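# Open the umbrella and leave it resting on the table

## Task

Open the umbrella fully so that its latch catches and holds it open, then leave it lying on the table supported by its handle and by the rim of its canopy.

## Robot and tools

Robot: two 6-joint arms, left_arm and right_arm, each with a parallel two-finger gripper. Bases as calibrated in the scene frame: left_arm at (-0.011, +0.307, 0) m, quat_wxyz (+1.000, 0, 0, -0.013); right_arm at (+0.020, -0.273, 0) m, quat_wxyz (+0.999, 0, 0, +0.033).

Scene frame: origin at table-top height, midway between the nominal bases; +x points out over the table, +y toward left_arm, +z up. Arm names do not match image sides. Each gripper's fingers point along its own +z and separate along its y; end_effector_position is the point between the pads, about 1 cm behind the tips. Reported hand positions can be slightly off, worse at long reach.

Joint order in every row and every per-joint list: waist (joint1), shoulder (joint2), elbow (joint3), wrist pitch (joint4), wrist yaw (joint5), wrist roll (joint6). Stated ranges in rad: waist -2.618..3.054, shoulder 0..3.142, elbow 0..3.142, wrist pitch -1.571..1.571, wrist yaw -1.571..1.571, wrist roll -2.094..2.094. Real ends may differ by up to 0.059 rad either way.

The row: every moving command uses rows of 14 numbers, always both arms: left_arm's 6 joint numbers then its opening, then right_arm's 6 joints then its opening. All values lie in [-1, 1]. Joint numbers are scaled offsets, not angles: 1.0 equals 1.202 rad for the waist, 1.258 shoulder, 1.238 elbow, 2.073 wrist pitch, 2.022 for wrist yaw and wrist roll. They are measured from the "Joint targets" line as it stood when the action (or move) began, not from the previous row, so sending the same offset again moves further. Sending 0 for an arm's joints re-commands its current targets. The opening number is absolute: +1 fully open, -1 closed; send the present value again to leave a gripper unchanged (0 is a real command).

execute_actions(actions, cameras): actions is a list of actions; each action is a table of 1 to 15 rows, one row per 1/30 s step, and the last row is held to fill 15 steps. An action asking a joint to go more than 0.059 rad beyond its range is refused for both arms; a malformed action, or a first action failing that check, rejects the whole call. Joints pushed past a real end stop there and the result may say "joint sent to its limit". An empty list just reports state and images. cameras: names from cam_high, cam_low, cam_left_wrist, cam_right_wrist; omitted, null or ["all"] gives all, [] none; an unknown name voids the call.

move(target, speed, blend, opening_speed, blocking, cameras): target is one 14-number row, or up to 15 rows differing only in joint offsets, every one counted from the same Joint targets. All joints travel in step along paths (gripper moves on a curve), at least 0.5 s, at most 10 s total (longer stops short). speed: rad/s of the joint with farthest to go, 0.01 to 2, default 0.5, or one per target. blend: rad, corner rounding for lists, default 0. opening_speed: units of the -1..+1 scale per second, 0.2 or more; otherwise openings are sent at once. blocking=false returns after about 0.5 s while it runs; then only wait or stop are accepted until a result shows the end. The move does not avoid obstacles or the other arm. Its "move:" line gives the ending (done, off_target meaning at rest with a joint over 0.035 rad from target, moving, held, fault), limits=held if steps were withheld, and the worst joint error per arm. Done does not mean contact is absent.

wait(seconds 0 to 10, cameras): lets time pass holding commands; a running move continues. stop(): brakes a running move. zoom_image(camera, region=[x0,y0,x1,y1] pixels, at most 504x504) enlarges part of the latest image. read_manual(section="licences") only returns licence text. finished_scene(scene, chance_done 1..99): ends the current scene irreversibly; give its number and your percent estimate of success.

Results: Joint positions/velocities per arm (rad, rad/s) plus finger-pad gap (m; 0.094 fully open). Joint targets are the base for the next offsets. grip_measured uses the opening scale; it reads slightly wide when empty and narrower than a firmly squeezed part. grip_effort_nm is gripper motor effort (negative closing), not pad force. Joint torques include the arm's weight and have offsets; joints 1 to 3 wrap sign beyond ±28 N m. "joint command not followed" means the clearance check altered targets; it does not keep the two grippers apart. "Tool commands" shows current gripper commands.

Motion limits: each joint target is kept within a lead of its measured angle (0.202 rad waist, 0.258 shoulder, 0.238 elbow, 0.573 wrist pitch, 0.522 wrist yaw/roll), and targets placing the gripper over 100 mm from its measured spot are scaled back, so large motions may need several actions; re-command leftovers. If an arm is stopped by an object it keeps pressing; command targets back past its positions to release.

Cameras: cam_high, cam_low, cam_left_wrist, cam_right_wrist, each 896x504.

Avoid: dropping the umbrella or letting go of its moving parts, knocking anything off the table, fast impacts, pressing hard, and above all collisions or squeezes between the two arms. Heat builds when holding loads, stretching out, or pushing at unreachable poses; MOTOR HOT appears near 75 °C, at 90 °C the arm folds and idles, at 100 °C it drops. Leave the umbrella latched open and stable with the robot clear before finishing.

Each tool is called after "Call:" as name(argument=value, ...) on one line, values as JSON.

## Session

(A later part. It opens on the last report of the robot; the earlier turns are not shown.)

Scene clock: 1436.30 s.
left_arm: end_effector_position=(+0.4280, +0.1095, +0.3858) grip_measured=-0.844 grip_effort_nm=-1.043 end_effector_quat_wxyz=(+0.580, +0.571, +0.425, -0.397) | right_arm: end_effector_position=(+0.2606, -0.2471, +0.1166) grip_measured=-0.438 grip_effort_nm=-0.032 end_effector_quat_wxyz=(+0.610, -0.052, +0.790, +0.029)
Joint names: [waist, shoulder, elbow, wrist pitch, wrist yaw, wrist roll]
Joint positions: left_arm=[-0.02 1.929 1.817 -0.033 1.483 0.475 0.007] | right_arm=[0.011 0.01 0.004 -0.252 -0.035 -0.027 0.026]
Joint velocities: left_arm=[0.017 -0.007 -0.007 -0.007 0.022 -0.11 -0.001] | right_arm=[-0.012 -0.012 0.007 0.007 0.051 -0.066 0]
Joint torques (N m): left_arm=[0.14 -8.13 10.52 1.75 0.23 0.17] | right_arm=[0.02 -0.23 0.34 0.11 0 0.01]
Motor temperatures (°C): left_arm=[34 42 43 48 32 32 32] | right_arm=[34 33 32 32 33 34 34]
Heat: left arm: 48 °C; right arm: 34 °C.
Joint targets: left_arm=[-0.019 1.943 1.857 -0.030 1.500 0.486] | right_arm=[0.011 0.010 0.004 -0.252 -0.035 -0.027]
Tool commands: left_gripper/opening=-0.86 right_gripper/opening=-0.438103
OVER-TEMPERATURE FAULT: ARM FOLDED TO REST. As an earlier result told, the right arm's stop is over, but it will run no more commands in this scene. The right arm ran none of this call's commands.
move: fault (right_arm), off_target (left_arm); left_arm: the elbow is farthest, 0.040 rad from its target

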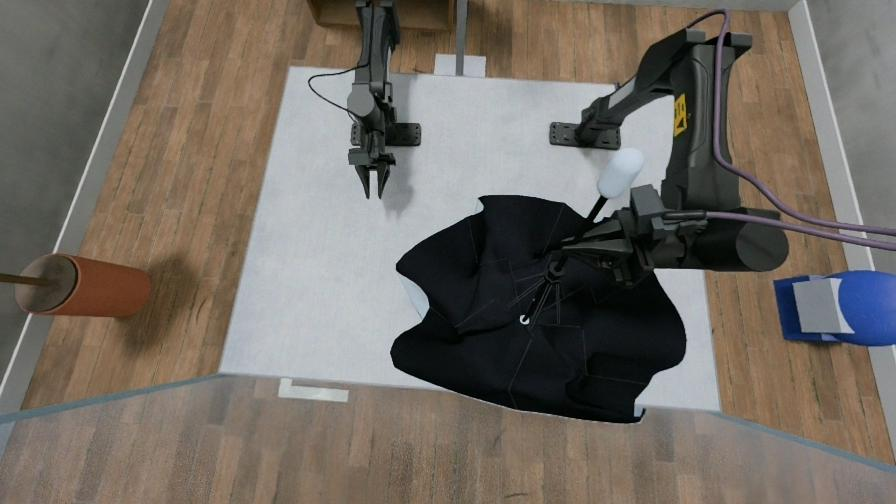

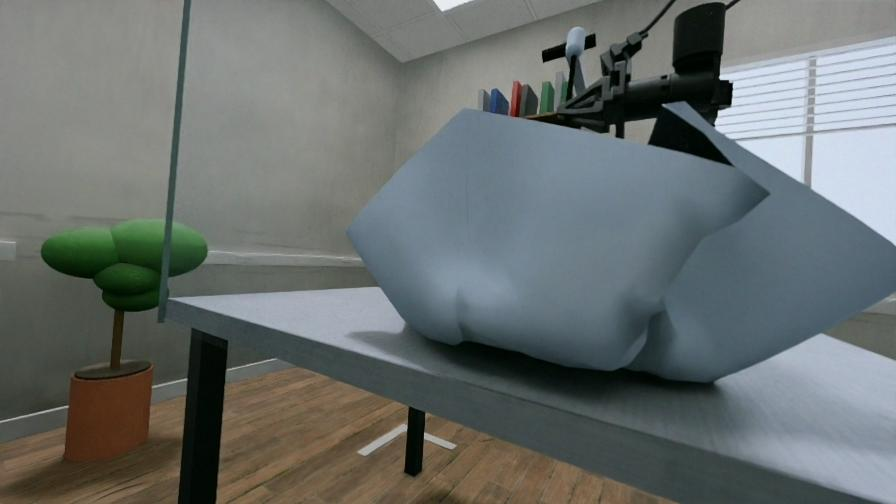

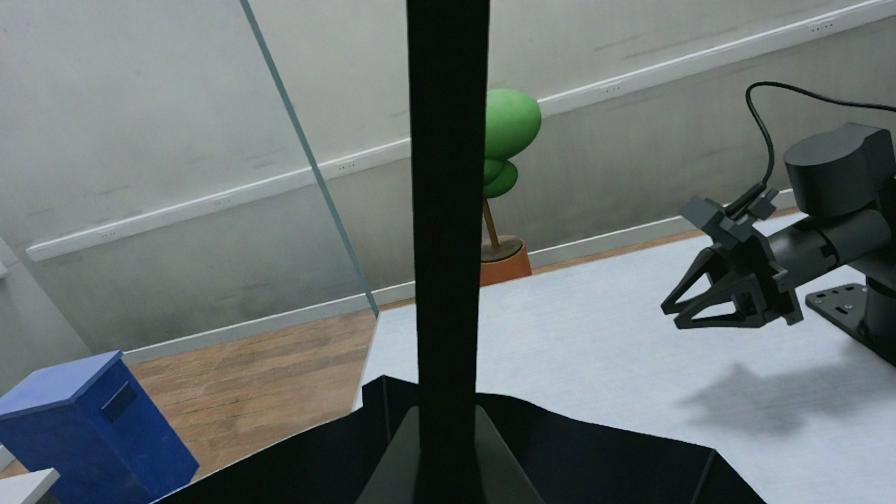

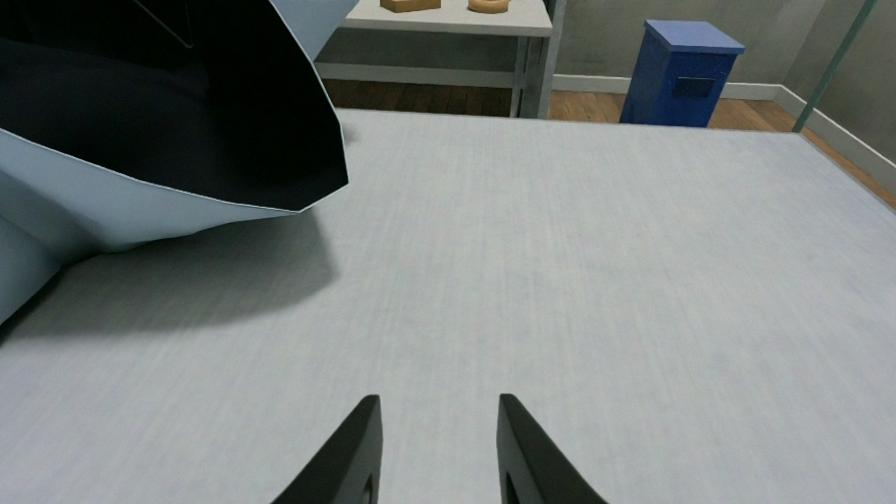

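Call:
move(target=[0, -0.0024, -0.1381, 0.0719, 0, 0, -0.86, 0, 0, 0, 0, 0, 0, -0.438], speed=0.2)

Scene clock: 1455.63 s.
left_arm: end_effector_position=(+0.4295, +0.1094, +0.3566) grip_measured=-0.844 grip_effort_nm=-1.038 end_effector_quat_wxyz=(+0.582, +0.574, +0.420, -0.394) | right_arm: end_effector_position=(+0.2606, -0.2471, +0.1166) grip_measured=-0.438 grip_effort_nm=-0.022 end_effector_quat_wxyz=(+0.610, -0.052, +0.790, +0.029)
Joint names: [waist, shoulder, elbow, wrist pitch, wrist yaw, wrist roll]
Joint positions: left_arm=[-0.02 1.929 1.697 0.098 1.487 0.477 0.007] | right_arm=[0.011 0.01 0.004 -0.252 -0.035 -0.027 0.026]
Joint velocities: left_arm=[-0.012 0.007 -0.002 -0.051 -0.066 -0.022 0.001] | right_arm=[0.007 -0.002 -0.022 -0.037 0.007 -0.007 0]
Joint torques (N m): left_arm=[0.14 -8.36 6.43 1.95 0.21 0.14] | right_arm=[-0.01 -0.18 0.35 0.11 -0.02 0.02]
Motor temperatures (°C): left_arm=[34 41 42 47 32 32 33] | right_arm=[34 33 32 32 33 34 34]
Heat: left arm: 47 °C; right arm: 34 °C.
Joint targets: left_arm=[-0.019 1.940 1.686 0.119 1.500 0.486] | right_arm=[0.011 0.010 0.004 -0.252 -0.035 -0.027]
Tool commands: left_gripper/opening=-0.86 right_gripper/opening=-0.438103
OVER-TEMPERATURE FAULT: ARM FOLDED TO REST. As an earlier result told, the right arm's stop is over, but it will run no more commands in this scene. The right arm ran none of this call's commands.
move: fault (right_arm)

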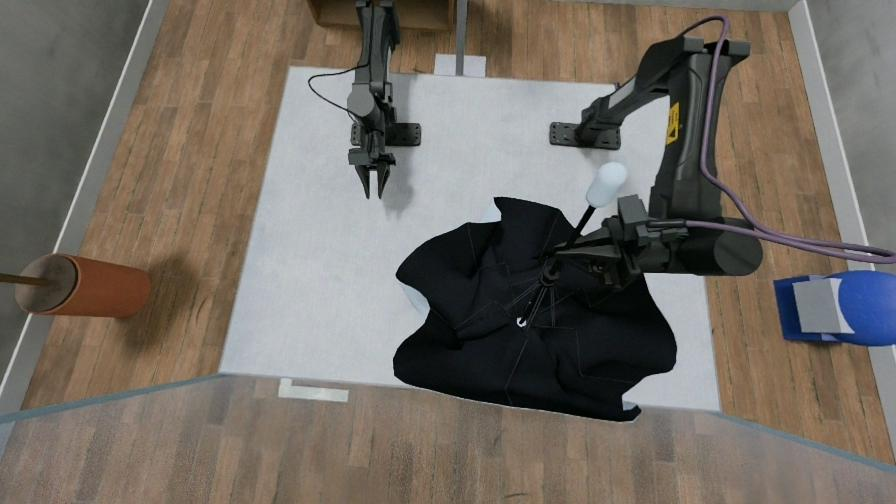

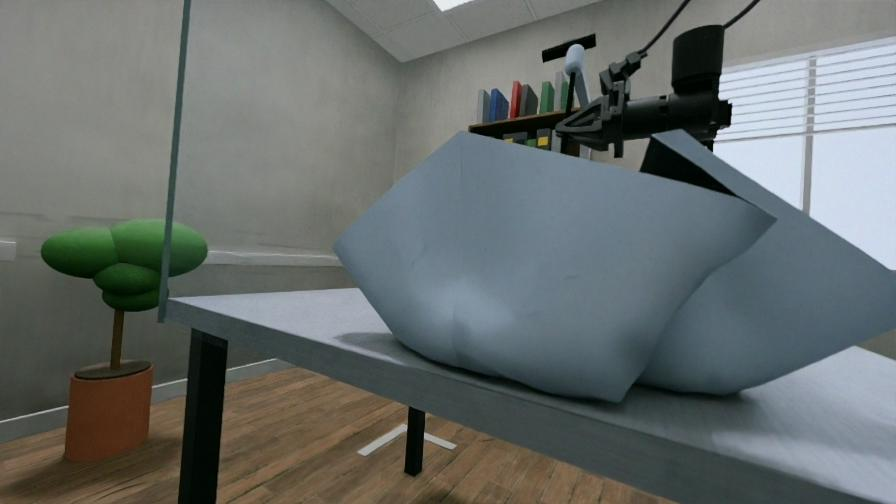

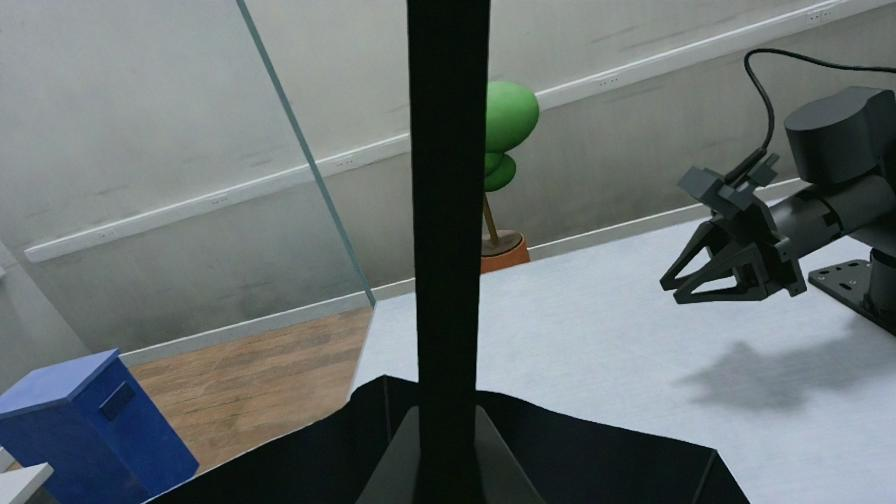

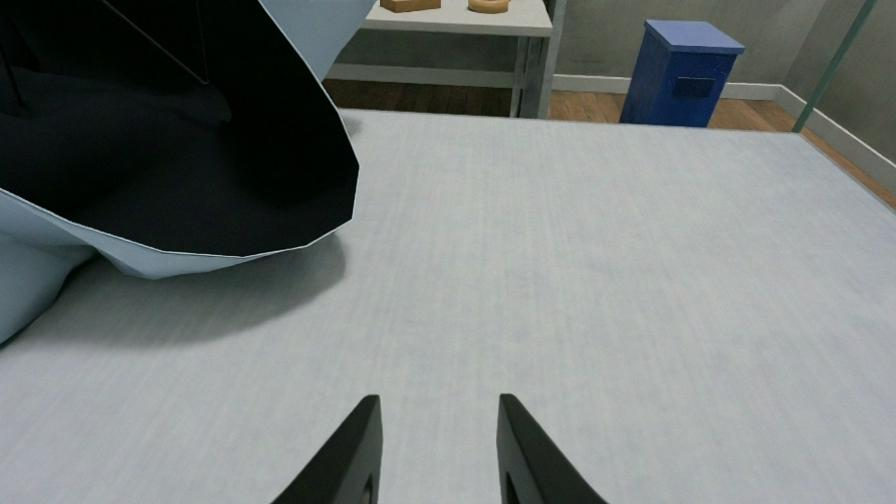

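Call:
move(target=[0, -0.0006, -0.0345, 0.0180, 0, 0, -0.86, 0, 0, 0, 0, 0, 0, -0.438], speed=0.2)

Scene clock: 1466.80 s.
left_arm: end_effector_position=(+0.4289, +0.1094, +0.3462) grip_measured=-0.844 grip_effort_nm=-1.033 end_effector_quat_wxyz=(+0.581, +0.574, +0.420, -0.396) | right_arm: end_effector_position=(+0.2606, -0.2471, +0.1166) grip_measured=-0.438 grip_effort_nm=-0.027 end_effector_quat_wxyz=(+0.610, -0.052, +0.790, +0.029)
Joint names: [waist, shoulder, elbow, wrist pitch, wrist yaw, wrist roll]
Joint positions: left_arm=[-0.02 1.929 1.657 0.135 1.49 0.477 0.007] | right_arm=[0.011 0.01 0.004 -0.252 -0.035 -0.027 0.026]
Joint velocities: left_arm=[-0.007 -0.002 0.017 0.022 -0.081 0.037 -0.001] | right_arm=[-0.007 -0.002 -0.007 0.051 -0.007 0.037 0.001]
Joint torques (N m): left_arm=[0.14 -8.42 6.26 1.95 0.18 0.15] | right_arm=[0.05 -0.18 0.39 0.11 0 0.01]
Motor temperatures (°C): left_arm=[34 41 42 47 32 32 33] | right_arm=[34 33 32 32 33 34 34]
Heat: left arm: 47 °C; right arm: 34 °C.
Joint targets: left_arm=[-0.019 1.940 1.643 0.156 1.500 0.486] | right_arm=[0.011 0.010 0.004 -0.252 -0.035 -0.027]
Tool commands: left_gripper/opening=-0.86 right_gripper/opening=-0.438103
OVER-TEMPERATURE FAULT: ARM FOLDED TO REST. As an earlier result told, the right arm's stop is over, but it will run no more commands in this scene. The right arm ran none of this call's commands.
move: fault (right_arm)

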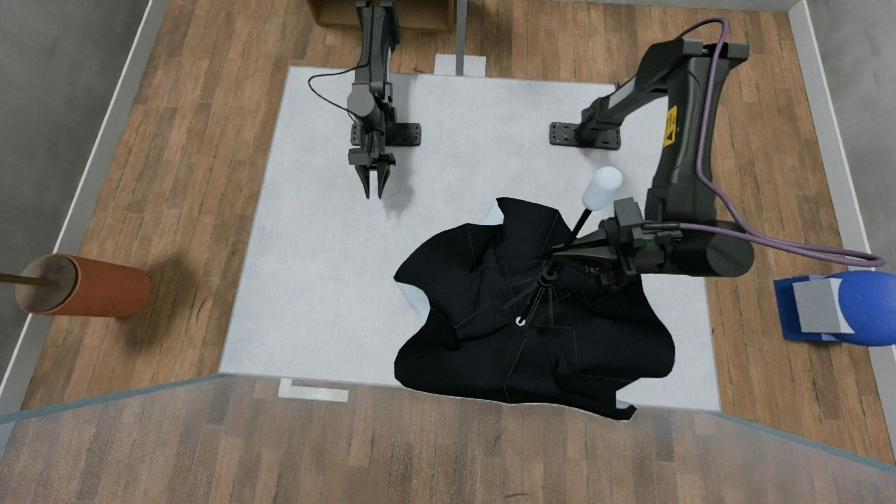

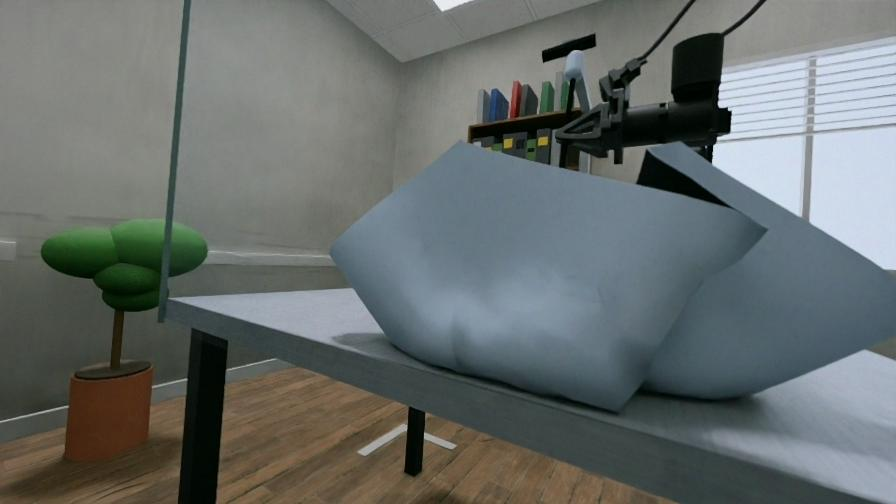

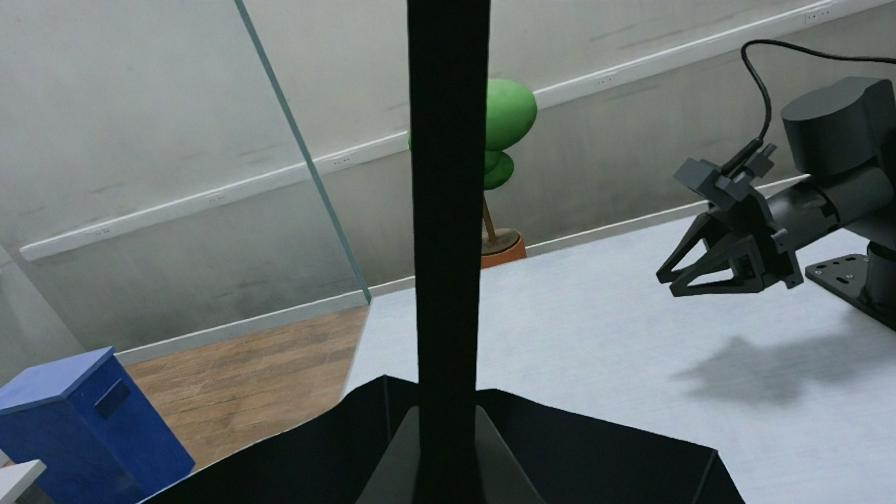

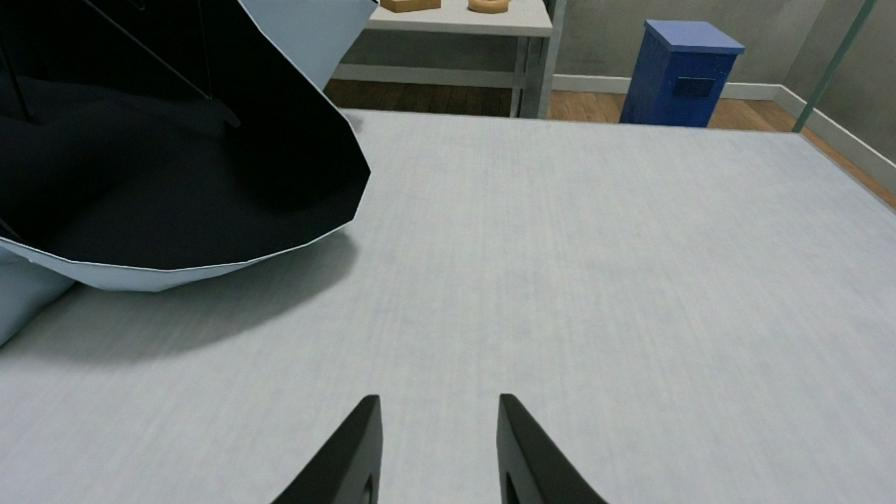

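Call:
move(target=[0, -0.0006, -0.0345, 0.0180, 0, 0, -0.86, 0, 0, 0, 0, 0, 0, -0.438], speed=0.2)

Call:
zoom_image(camera="cam_low", region=[300, 100, 800, 500])

Scene clock: 1469.43 s.
left_arm: end_effector_position=(+0.4228, +0.1093, +0.3426) grip_measured=-0.844 grip_effort_nm=-1.038 end_effector_quat_wxyz=(+0.582, +0.584, +0.401, -0.399) | right_arm: end_effector_position=(+0.2606, -0.2471, +0.1166) grip_measured=-0.438 grip_effort_nm=-0.027 end_effector_quat_wxyz=(+0.610, -0.052, +0.790, +0.029)
Joint names: [waist, shoulder, elbow, wrist pitch, wrist yaw, wrist roll]
Joint positions: left_arm=[-0.02 1.929 1.629 0.196 1.524 0.473 0.007] | right_arm=[0.011 0.01 0.004 -0.252 -0.035 -0.027 0.026]
Joint velocities: left_arm=[-0.007 0.012 0.007 -0.066 -0.007 0.007 0] | right_arm=[-0.002 0.007 0.002 -0.007 0.007 -0.022 -0.001]
Joint torques (N m): left_arm=[0.16 -8.44 5.12 1.67 -0.17 0.21] | right_arm=[-0.01 -0.23 0.39 0.1 0 0.01]
Motor temperatures (°C): left_arm=[34 41 42 46 32 32 33] | right_arm=[34 33 32 32 33 34 34]
Heat: left arm: 46 °C; right arm: 34 °C.
Joint targets: left_arm=[-0.019 1.939 1.600 0.194 1.500 0.486] | right_arm=[0.011 0.010 0.004 -0.252 -0.035 -0.027]
Tool commands: left_gripper/opening=-0.86 right_gripper/opening=-0.438103
OVER-TEMPERATURE FAULT: ARM FOLDED TO REST. As an earlier result told, the right arm's stop is over, but it will run no more commands in this scene. The right arm ran none of this call's commands.
move: fault (right_arm)

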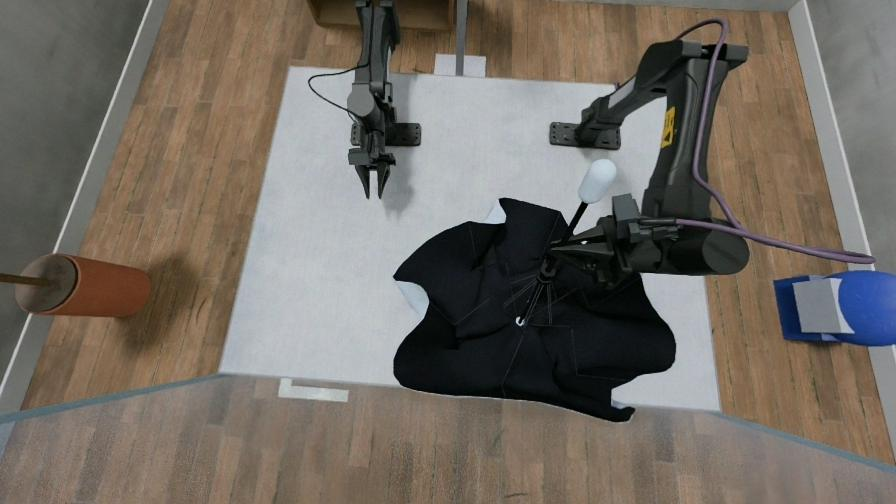

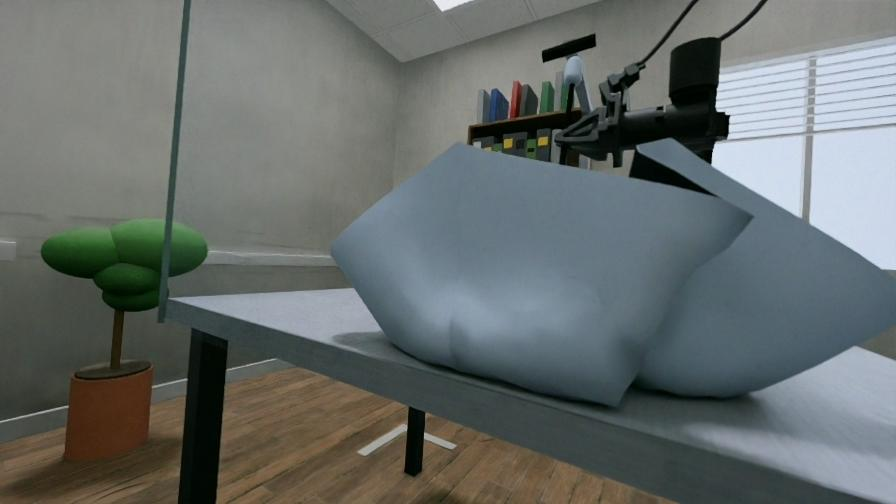

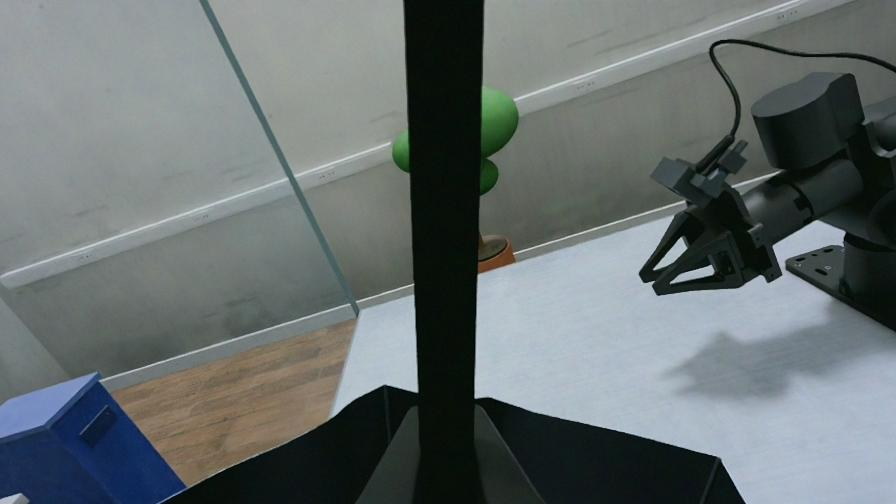

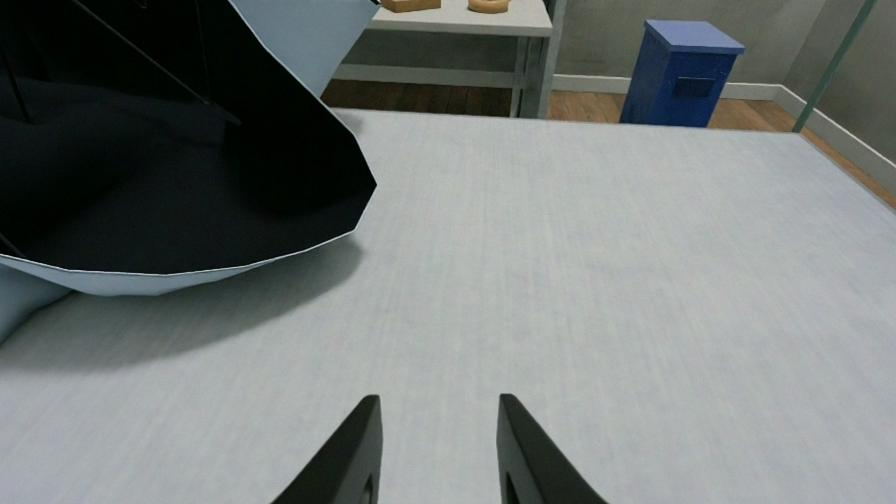

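Scaled by 1.008 from the camera's 896x504 image, which has a finer 1280x720 frame.

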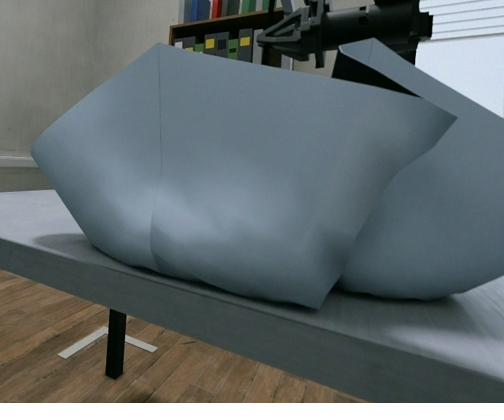

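Call:
move(target=[0, 0, 0, 0, 0, 0, -0.6, 0, 0, 0, 0, 0, 0, -0.438], speed=0.2, opening_speed=0.3, cameras=["cam_high", "cam_left_wrist"])

Scene clock: 1472.53 s.
left_arm: end_effector_position=(+0.4251, +0.1093, +0.3400) grip_measured=-0.601 grip_effort_nm=0.056 end_effector_quat_wxyz=(+0.585, +0.584, +0.403, -0.392) | right_arm: end_effector_position=(+0.2606, -0.2471, +0.1166) grip_measured=-0.438 grip_effort_nm=-0.027 end_effector_quat_wxyz=(+0.610, -0.052, +0.790, +0.029)
Joint names: [waist, shoulder, elbow, wrist pitch, wrist yaw, wrist roll]
Joint positions: left_arm=[-0.02 1.929 1.62 0.201 1.51 0.483 0.019] | right_arm=[0.011 0.01 0.004 -0.252 -0.035 -0.027 0.026]
Joint velocities: left_arm=[-0.007 -0.002 -0.017 0.007 -0.154 -0.037 -0.001] | right_arm=[-0.007 -0.022 -0.002 -0.081 -0.007 -0.051 -0.002]
Joint torques (N m): left_arm=[0.14 -8.44 5.76 1.61 -0.03 0.09] | right_arm=[0.03 -0.2 0.35 0.12 -0.01 0.03]
Motor temperatures (°C): left_arm=[34 41 42 46 32 32 33] | right_arm=[34 33 32 32 33 34 34]
Heat: left arm: 46 °C; right arm: 34 °C.
Joint targets: left_arm=[-0.019 1.939 1.600 0.193 1.500 0.486] | right_arm=[0.011 0.010 0.004 -0.252 -0.035 -0.027]
Tool commands: left_gripper/opening=-0.6 right_gripper/opening=-0.438103
OVER-TEMPERATURE FAULT: ARM FOLDED TO REST. As an earlier result told, the right arm's stop is over, but it will run no more commands in this scene. The right arm ran none of this call's commands.
move: fault (right_arm)
Images, in order (width x height): cam_high 896x504, cam_left_wrist 896x504.

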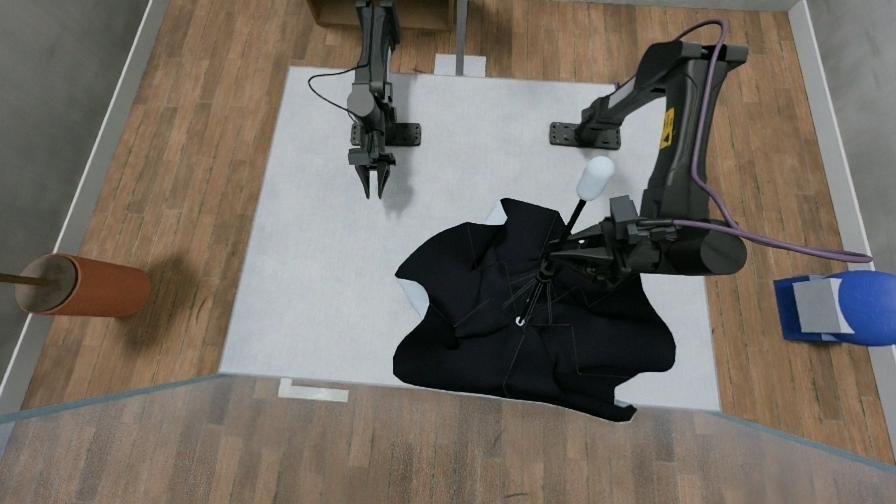

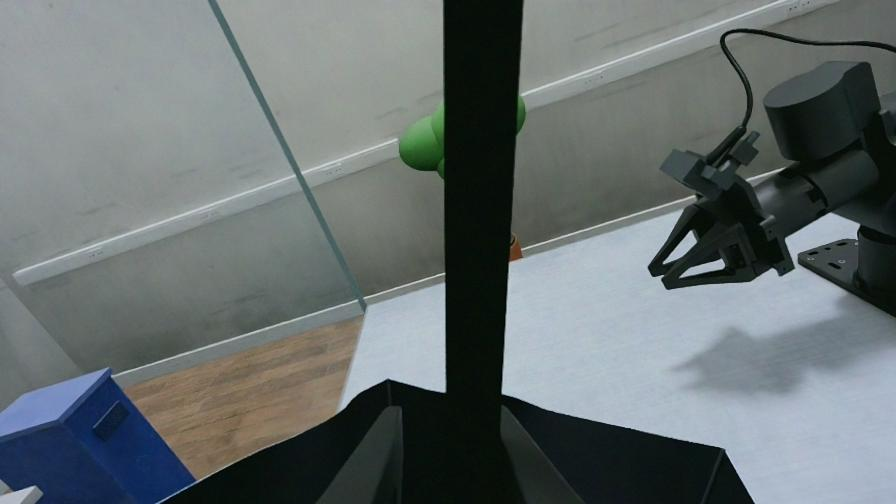

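Call:
move(target=[0, 0, 0, 0, 0, 0, 0.2, 0, 0, 0, 0, 0, 0, -0.438], speed=0.2, opening_speed=0.3, cameras=["cam_high", "cam_left_wrist"])

Scene clock: 1476.80 s.
left_arm: end_effector_position=(+0.4262, +0.1093, +0.3399) grip_measured=+0.199 grip_effort_nm=0.071 end_effector_quat_wxyz=(+0.587, +0.583, +0.405, -0.390) | right_arm: end_effector_position=(+0.2606, -0.2471, +0.1166) grip_measured=-0.438 grip_effort_nm=-0.027 end_effector_quat_wxyz=(+0.610, -0.052, +0.790, +0.029)
Joint names: [waist, shoulder, elbow, wrist pitch, wrist yaw, wrist roll]
Joint positions: left_arm=[-0.02 1.929 1.62 0.201 1.504 0.484 0.056] | right_arm=[0.011 0.01 0.004 -0.252 -0.035 -0.027 0.026]
Joint velocities: left_arm=[-0.002 -0.007 0.002 0.022 -0.037 -0.066 -0.001] | right_arm=[-0.022 0.007 -0.027 -0.037 -0.022 -0.007 0]
Joint torques (N m): left_arm=[0.17 -8.46 5.75 1.61 0.03 0.08] | right_arm=[0.03 -0.21 0.36 0.1 -0.01 0.03]
Motor temperatures (°C): left_arm=[34 41 42 46 32 32 33] | right_arm=[34 33 32 32 33 34 34]
Heat: left arm: 46 °C; right arm: 34 °C.
Joint targets: left_arm=[-0.019 1.939 1.600 0.193 1.500 0.486] | right_arm=[0.011 0.010 0.004 -0.252 -0.035 -0.027]
Tool commands: left_gripper/opening=+0.2 right_gripper/opening=-0.438103
OVER-TEMPERATURE FAULT: ARM FOLDED TO REST. As an earlier result told, the right arm's stop is over, but it will run no more commands in this scene. The right arm ran none of this call's commands.
move: fault (right_arm)
Images, in order (width x height): cam_high 896x504, cam_left_wrist 896x504.

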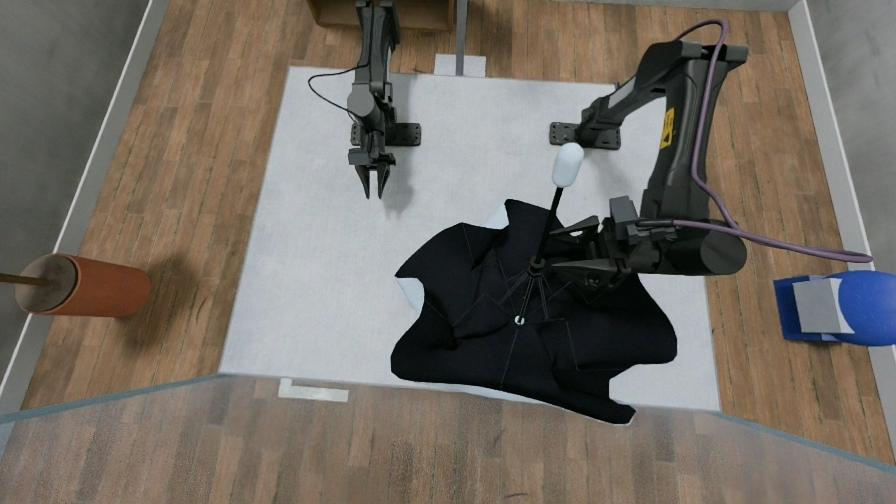

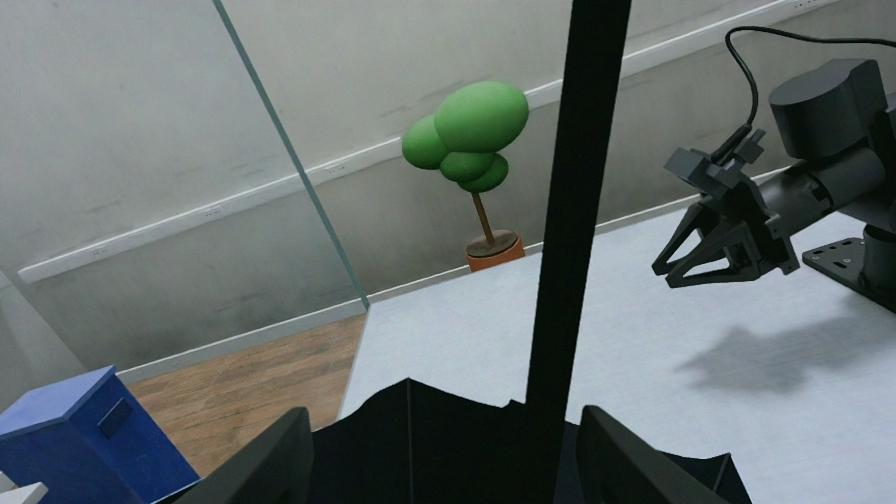

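Call:
wait(seconds=1.5)

Call:
zoom_image(camera="cam_high", region=[380, 120, 780, 440])

Scene clock: 1479.90 s.
left_arm: end_effector_position=(+0.4263, +0.1093, +0.3399) grip_measured=+0.199 grip_effort_nm=0.061 end_effector_quat_wxyz=(+0.587, +0.583, +0.405, -0.390) | right_arm: end_effector_position=(+0.2606, -0.2471, +0.1166) grip_measured=-0.438 grip_effort_nm=-0.027 end_effector_quat_wxyz=(+0.610, -0.052, +0.790, +0.029)
Joint names: [waist, shoulder, elbow, wrist pitch, wrist yaw, wrist roll]
Joint positions: left_arm=[-0.02 1.929 1.62 0.201 1.504 0.484 0.056] | right_arm=[0.011 0.01 0.004 -0.252 -0.035 -0.027 0.026]
Joint velocities: left_arm=[0.002 -0.002 0.012 -0.051 0.007 -0.022 0] | right_arm=[-0.022 -0.007 0.002 -0.037 -0.037 0.051 -0.001]
Joint torques (N m): left_arm=[0.14 -8.47 5.76 1.62 0.03 0.07] | right_arm=[-0.03 -0.27 0.4 0.11 -0.02 0.01]
Motor temperatures (°C): left_arm=[34 41 41 46 32 32 33] | right_arm=[34 33 32 32 33 34 34]
Heat: left arm: 46 °C; right arm: 34 °C.
Joint targets: left_arm=[-0.019 1.939 1.600 0.193 1.500 0.486] | right_arm=[0.011 0.010 0.004 -0.252 -0.035 -0.027]
Tool commands: left_gripper/opening=+0.2 right_gripper/opening=-0.438103
OVER-TEMPERATURE FAULT: ARM FOLDED TO REST. As an earlier result told, the right arm's stop is over, but it will run no more commands in this scene.
wait: 1.50 s; at rest from the start

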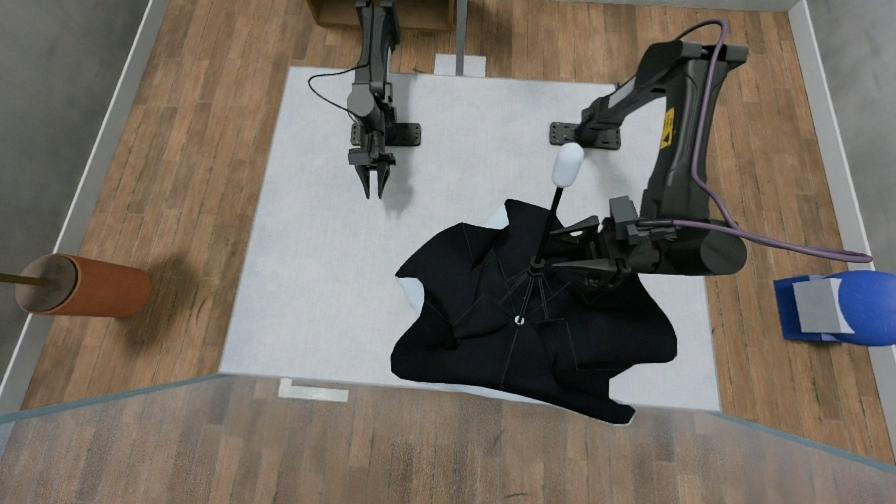

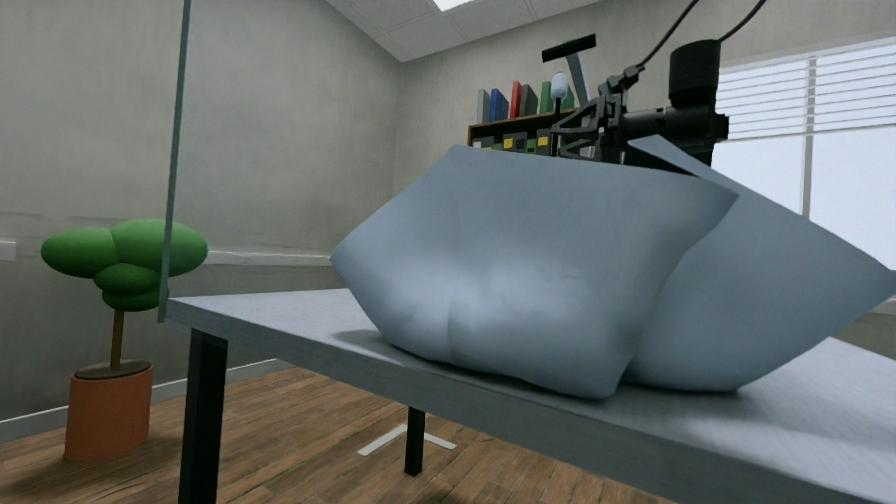

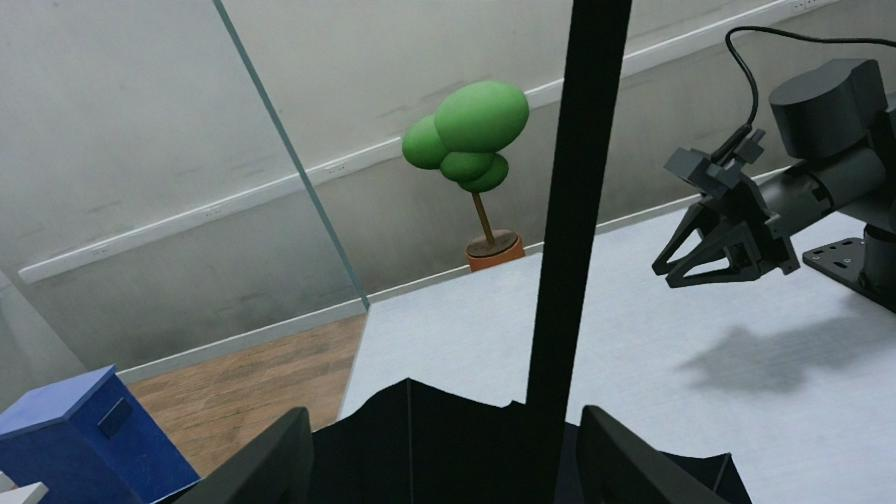

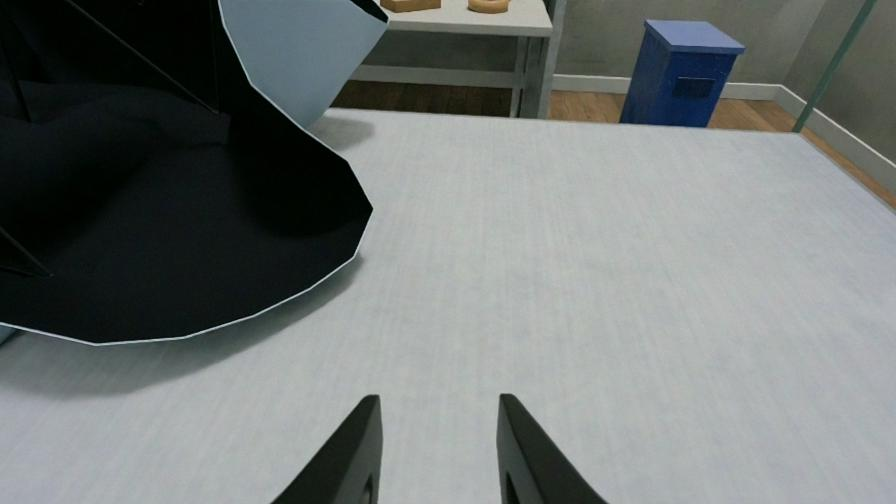

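Scaled by 1.260 from the camera's 896x504 image, which has a finer 1280x720 frame.

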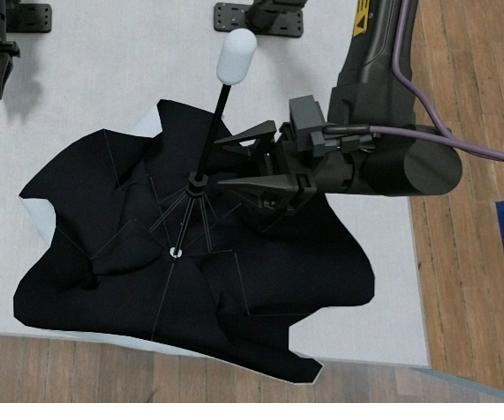

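Call:
zoom_image(camera="cam_left_wrist", region=[400, 0, 800, 504])

Scaled by 1.000.

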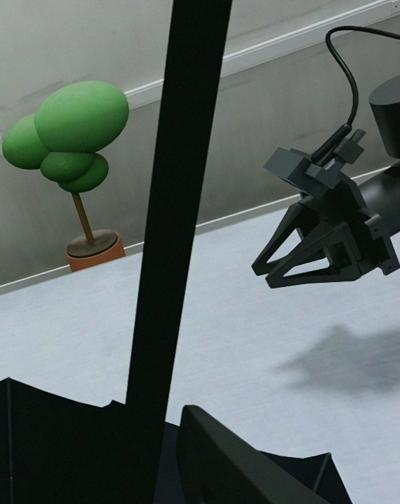

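Call:
move(target=[0.0408, -0.0962, -0.0460, -0.1534, 0, 0.1538, 0.2, 0, 0, 0, 0, 0, 0, -0.438], speed=0.2, cameras=["cam_high", "cam_left_wrist"])

Scene clock: 1514.10 s.
left_arm: end_effector_position=(+0.4087, +0.1286, +0.3331) grip_measured=+0.199 grip_effort_nm=0.061 end_effector_quat_wxyz=(+0.598, +0.588, +0.408, -0.361) | right_arm: end_effector_position=(+0.2606, -0.2471, +0.1166) grip_measured=-0.438 grip_effort_nm=-0.032 end_effector_quat_wxyz=(+0.610, -0.052, +0.790, +0.029)
Joint names: [waist, shoulder, elbow, wrist pitch, wrist yaw, wrist roll]
Joint positions: left_arm=[0.023 1.843 1.565 -0.096 1.5 0.794 0.056] | right_arm=[0.011 0.01 0.004 -0.252 -0.035 -0.027 0.026]
Joint velocities: left_arm=[0.012 -0.017 -0.002 -0.081 -0.007 0.007 0] | right_arm=[-0.017 -0.022 -0.007 0.051 -0.11 -0.095 0]
Joint torques (N m): left_arm=[0.64 -10.44 5.65 1.4 0.23 0.08] | right_arm=[0.01 -0.25 0.38 0.11 0.01 0.02]
Motor temperatures (°C): left_arm=[34 41 41 44 32 32 32] | right_arm=[34 33 32 32 33 34 34]
Heat: left arm: 44 °C; right arm: 34 °C.
Joint targets: left_arm=[0.030 1.818 1.544 -0.124 1.500 0.797] | right_arm=[0.011 0.010 0.004 -0.252 -0.035 -0.027]
Tool commands: left_gripper/opening=+0.2 right_gripper/opening=-0.438102
OVER-TEMPERATURE FAULT: ARM FOLDED TO REST. As an earlier result told, the right arm's stop is over, but it will run no more commands in this scene. The right arm ran none of this call's commands.
move: fault (right_arm)
Images, in order (width x height): cam_high 896x504, cam_left_wrist 896x504.

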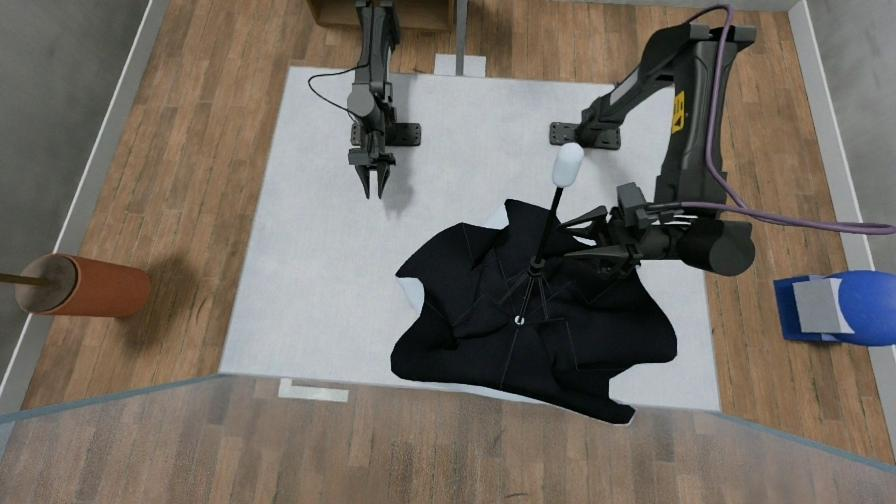

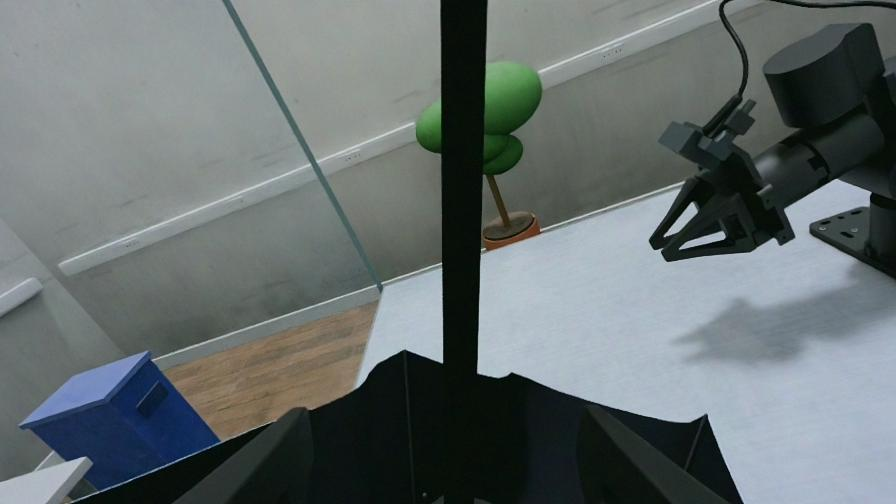

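Call:
move(target=[-0.0978, 0.0731, 0.0897, -0.0101, 0, -0.0035, 0.2, 0, 0, 0, 0, 0, 0, -0.438], speed=0.15, cameras=["cam_high", "cam_left_wrist"])

Call:
zoom_image(camera="cam_left_wrist", region=[200, 100, 700, 504])

Scene clock: 1525.63 s.
left_arm: end_effector_position=(+0.3987, +0.0835, +0.3335) grip_measured=+0.199 grip_effort_nm=0.066 end_effector_quat_wxyz=(+0.577, +0.609, +0.378, -0.393) | right_arm: end_effector_position=(+0.2606, -0.2471, +0.1166) grip_measured=-0.438 grip_effort_nm=-0.037 end_effector_quat_wxyz=(+0.610, -0.052, +0.790, +0.029)
Joint names: [waist, shoulder, elbow, wrist pitch, wrist yaw, wrist roll]
Joint positions: left_arm=[-0.084 1.887 1.626 -0.117 1.498 0.795 0.056] | right_arm=[0.011 0.01 0.004 -0.252 -0.035 -0.027 0.026]
Joint velocities: left_arm=[0.017 0.007 -0.002 -0.051 -0.051 0.022 -0.001] | right_arm=[-0.002 -0.002 0.002 0.022 -0.051 -0.007 0.001]
Joint torques (N m): left_arm=[-0.28 -7.25 9.61 1.39 0.25 -0.01] | right_arm=[0.03 -0.24 0.36 0.1 -0.01 0.01]
Motor temperatures (°C): left_arm=[34 41 41 44 32 32 32] | right_arm=[34 33 32 32 33 34 34]
Heat: left arm: 44 °C; right arm: 34 °C.
Joint targets: left_arm=[-0.088 1.910 1.655 -0.145 1.500 0.790] | right_arm=[0.011 0.010 0.004 -0.252 -0.035 -0.027]
Tool commands: left_gripper/opening=+0.2 right_gripper/opening=-0.438103
OVER-TEMPERATURE FAULT: ARM FOLDED TO REST. As an earlier result told, the right arm's stop is over, but it will run no more commands in this scene. The right arm ran none of this call's commands.
move: fault (right_arm)
Images, in order (width x height): cam_high 896x504, cam_left_wrist 896x504.

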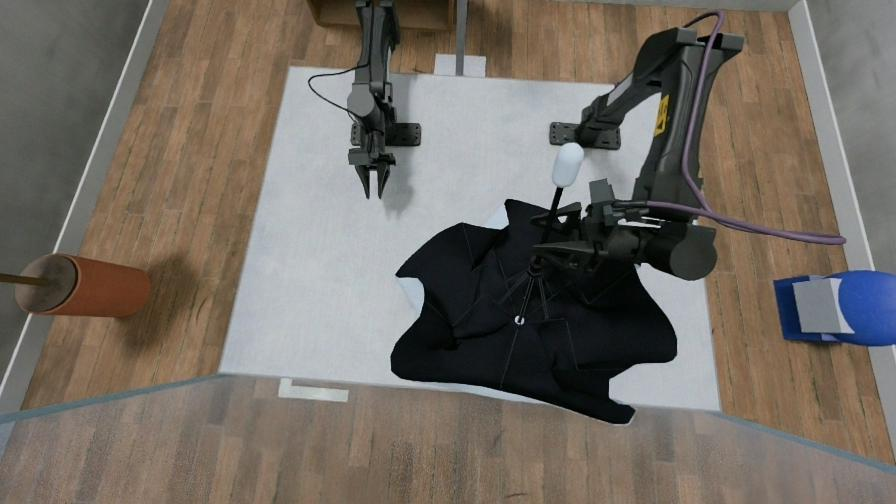

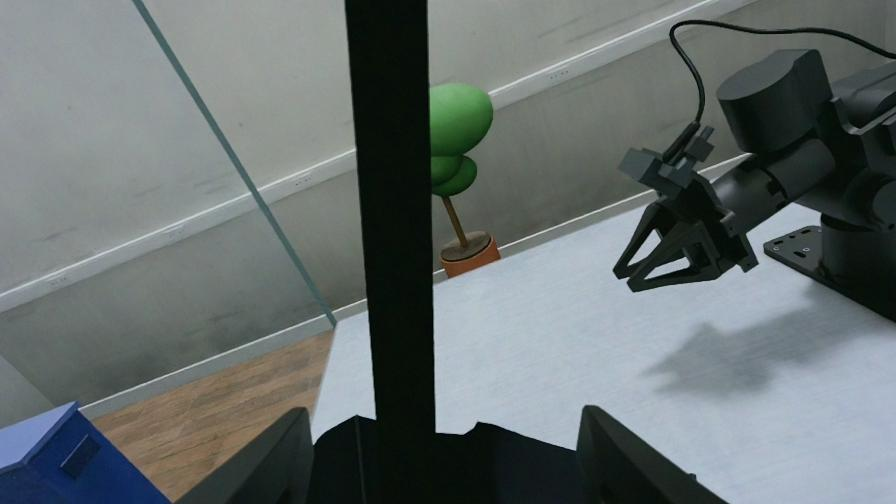

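Scaled by 1.008 from the camera's 896x504 image, which has a finer 1280x720 frame.

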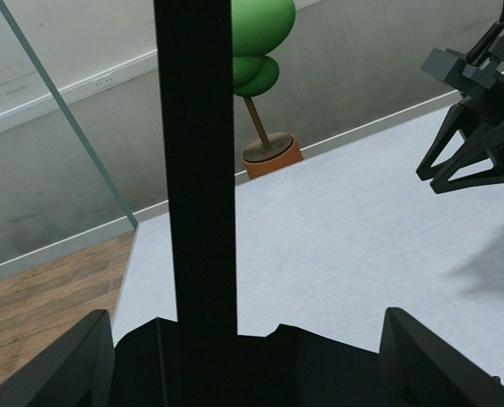

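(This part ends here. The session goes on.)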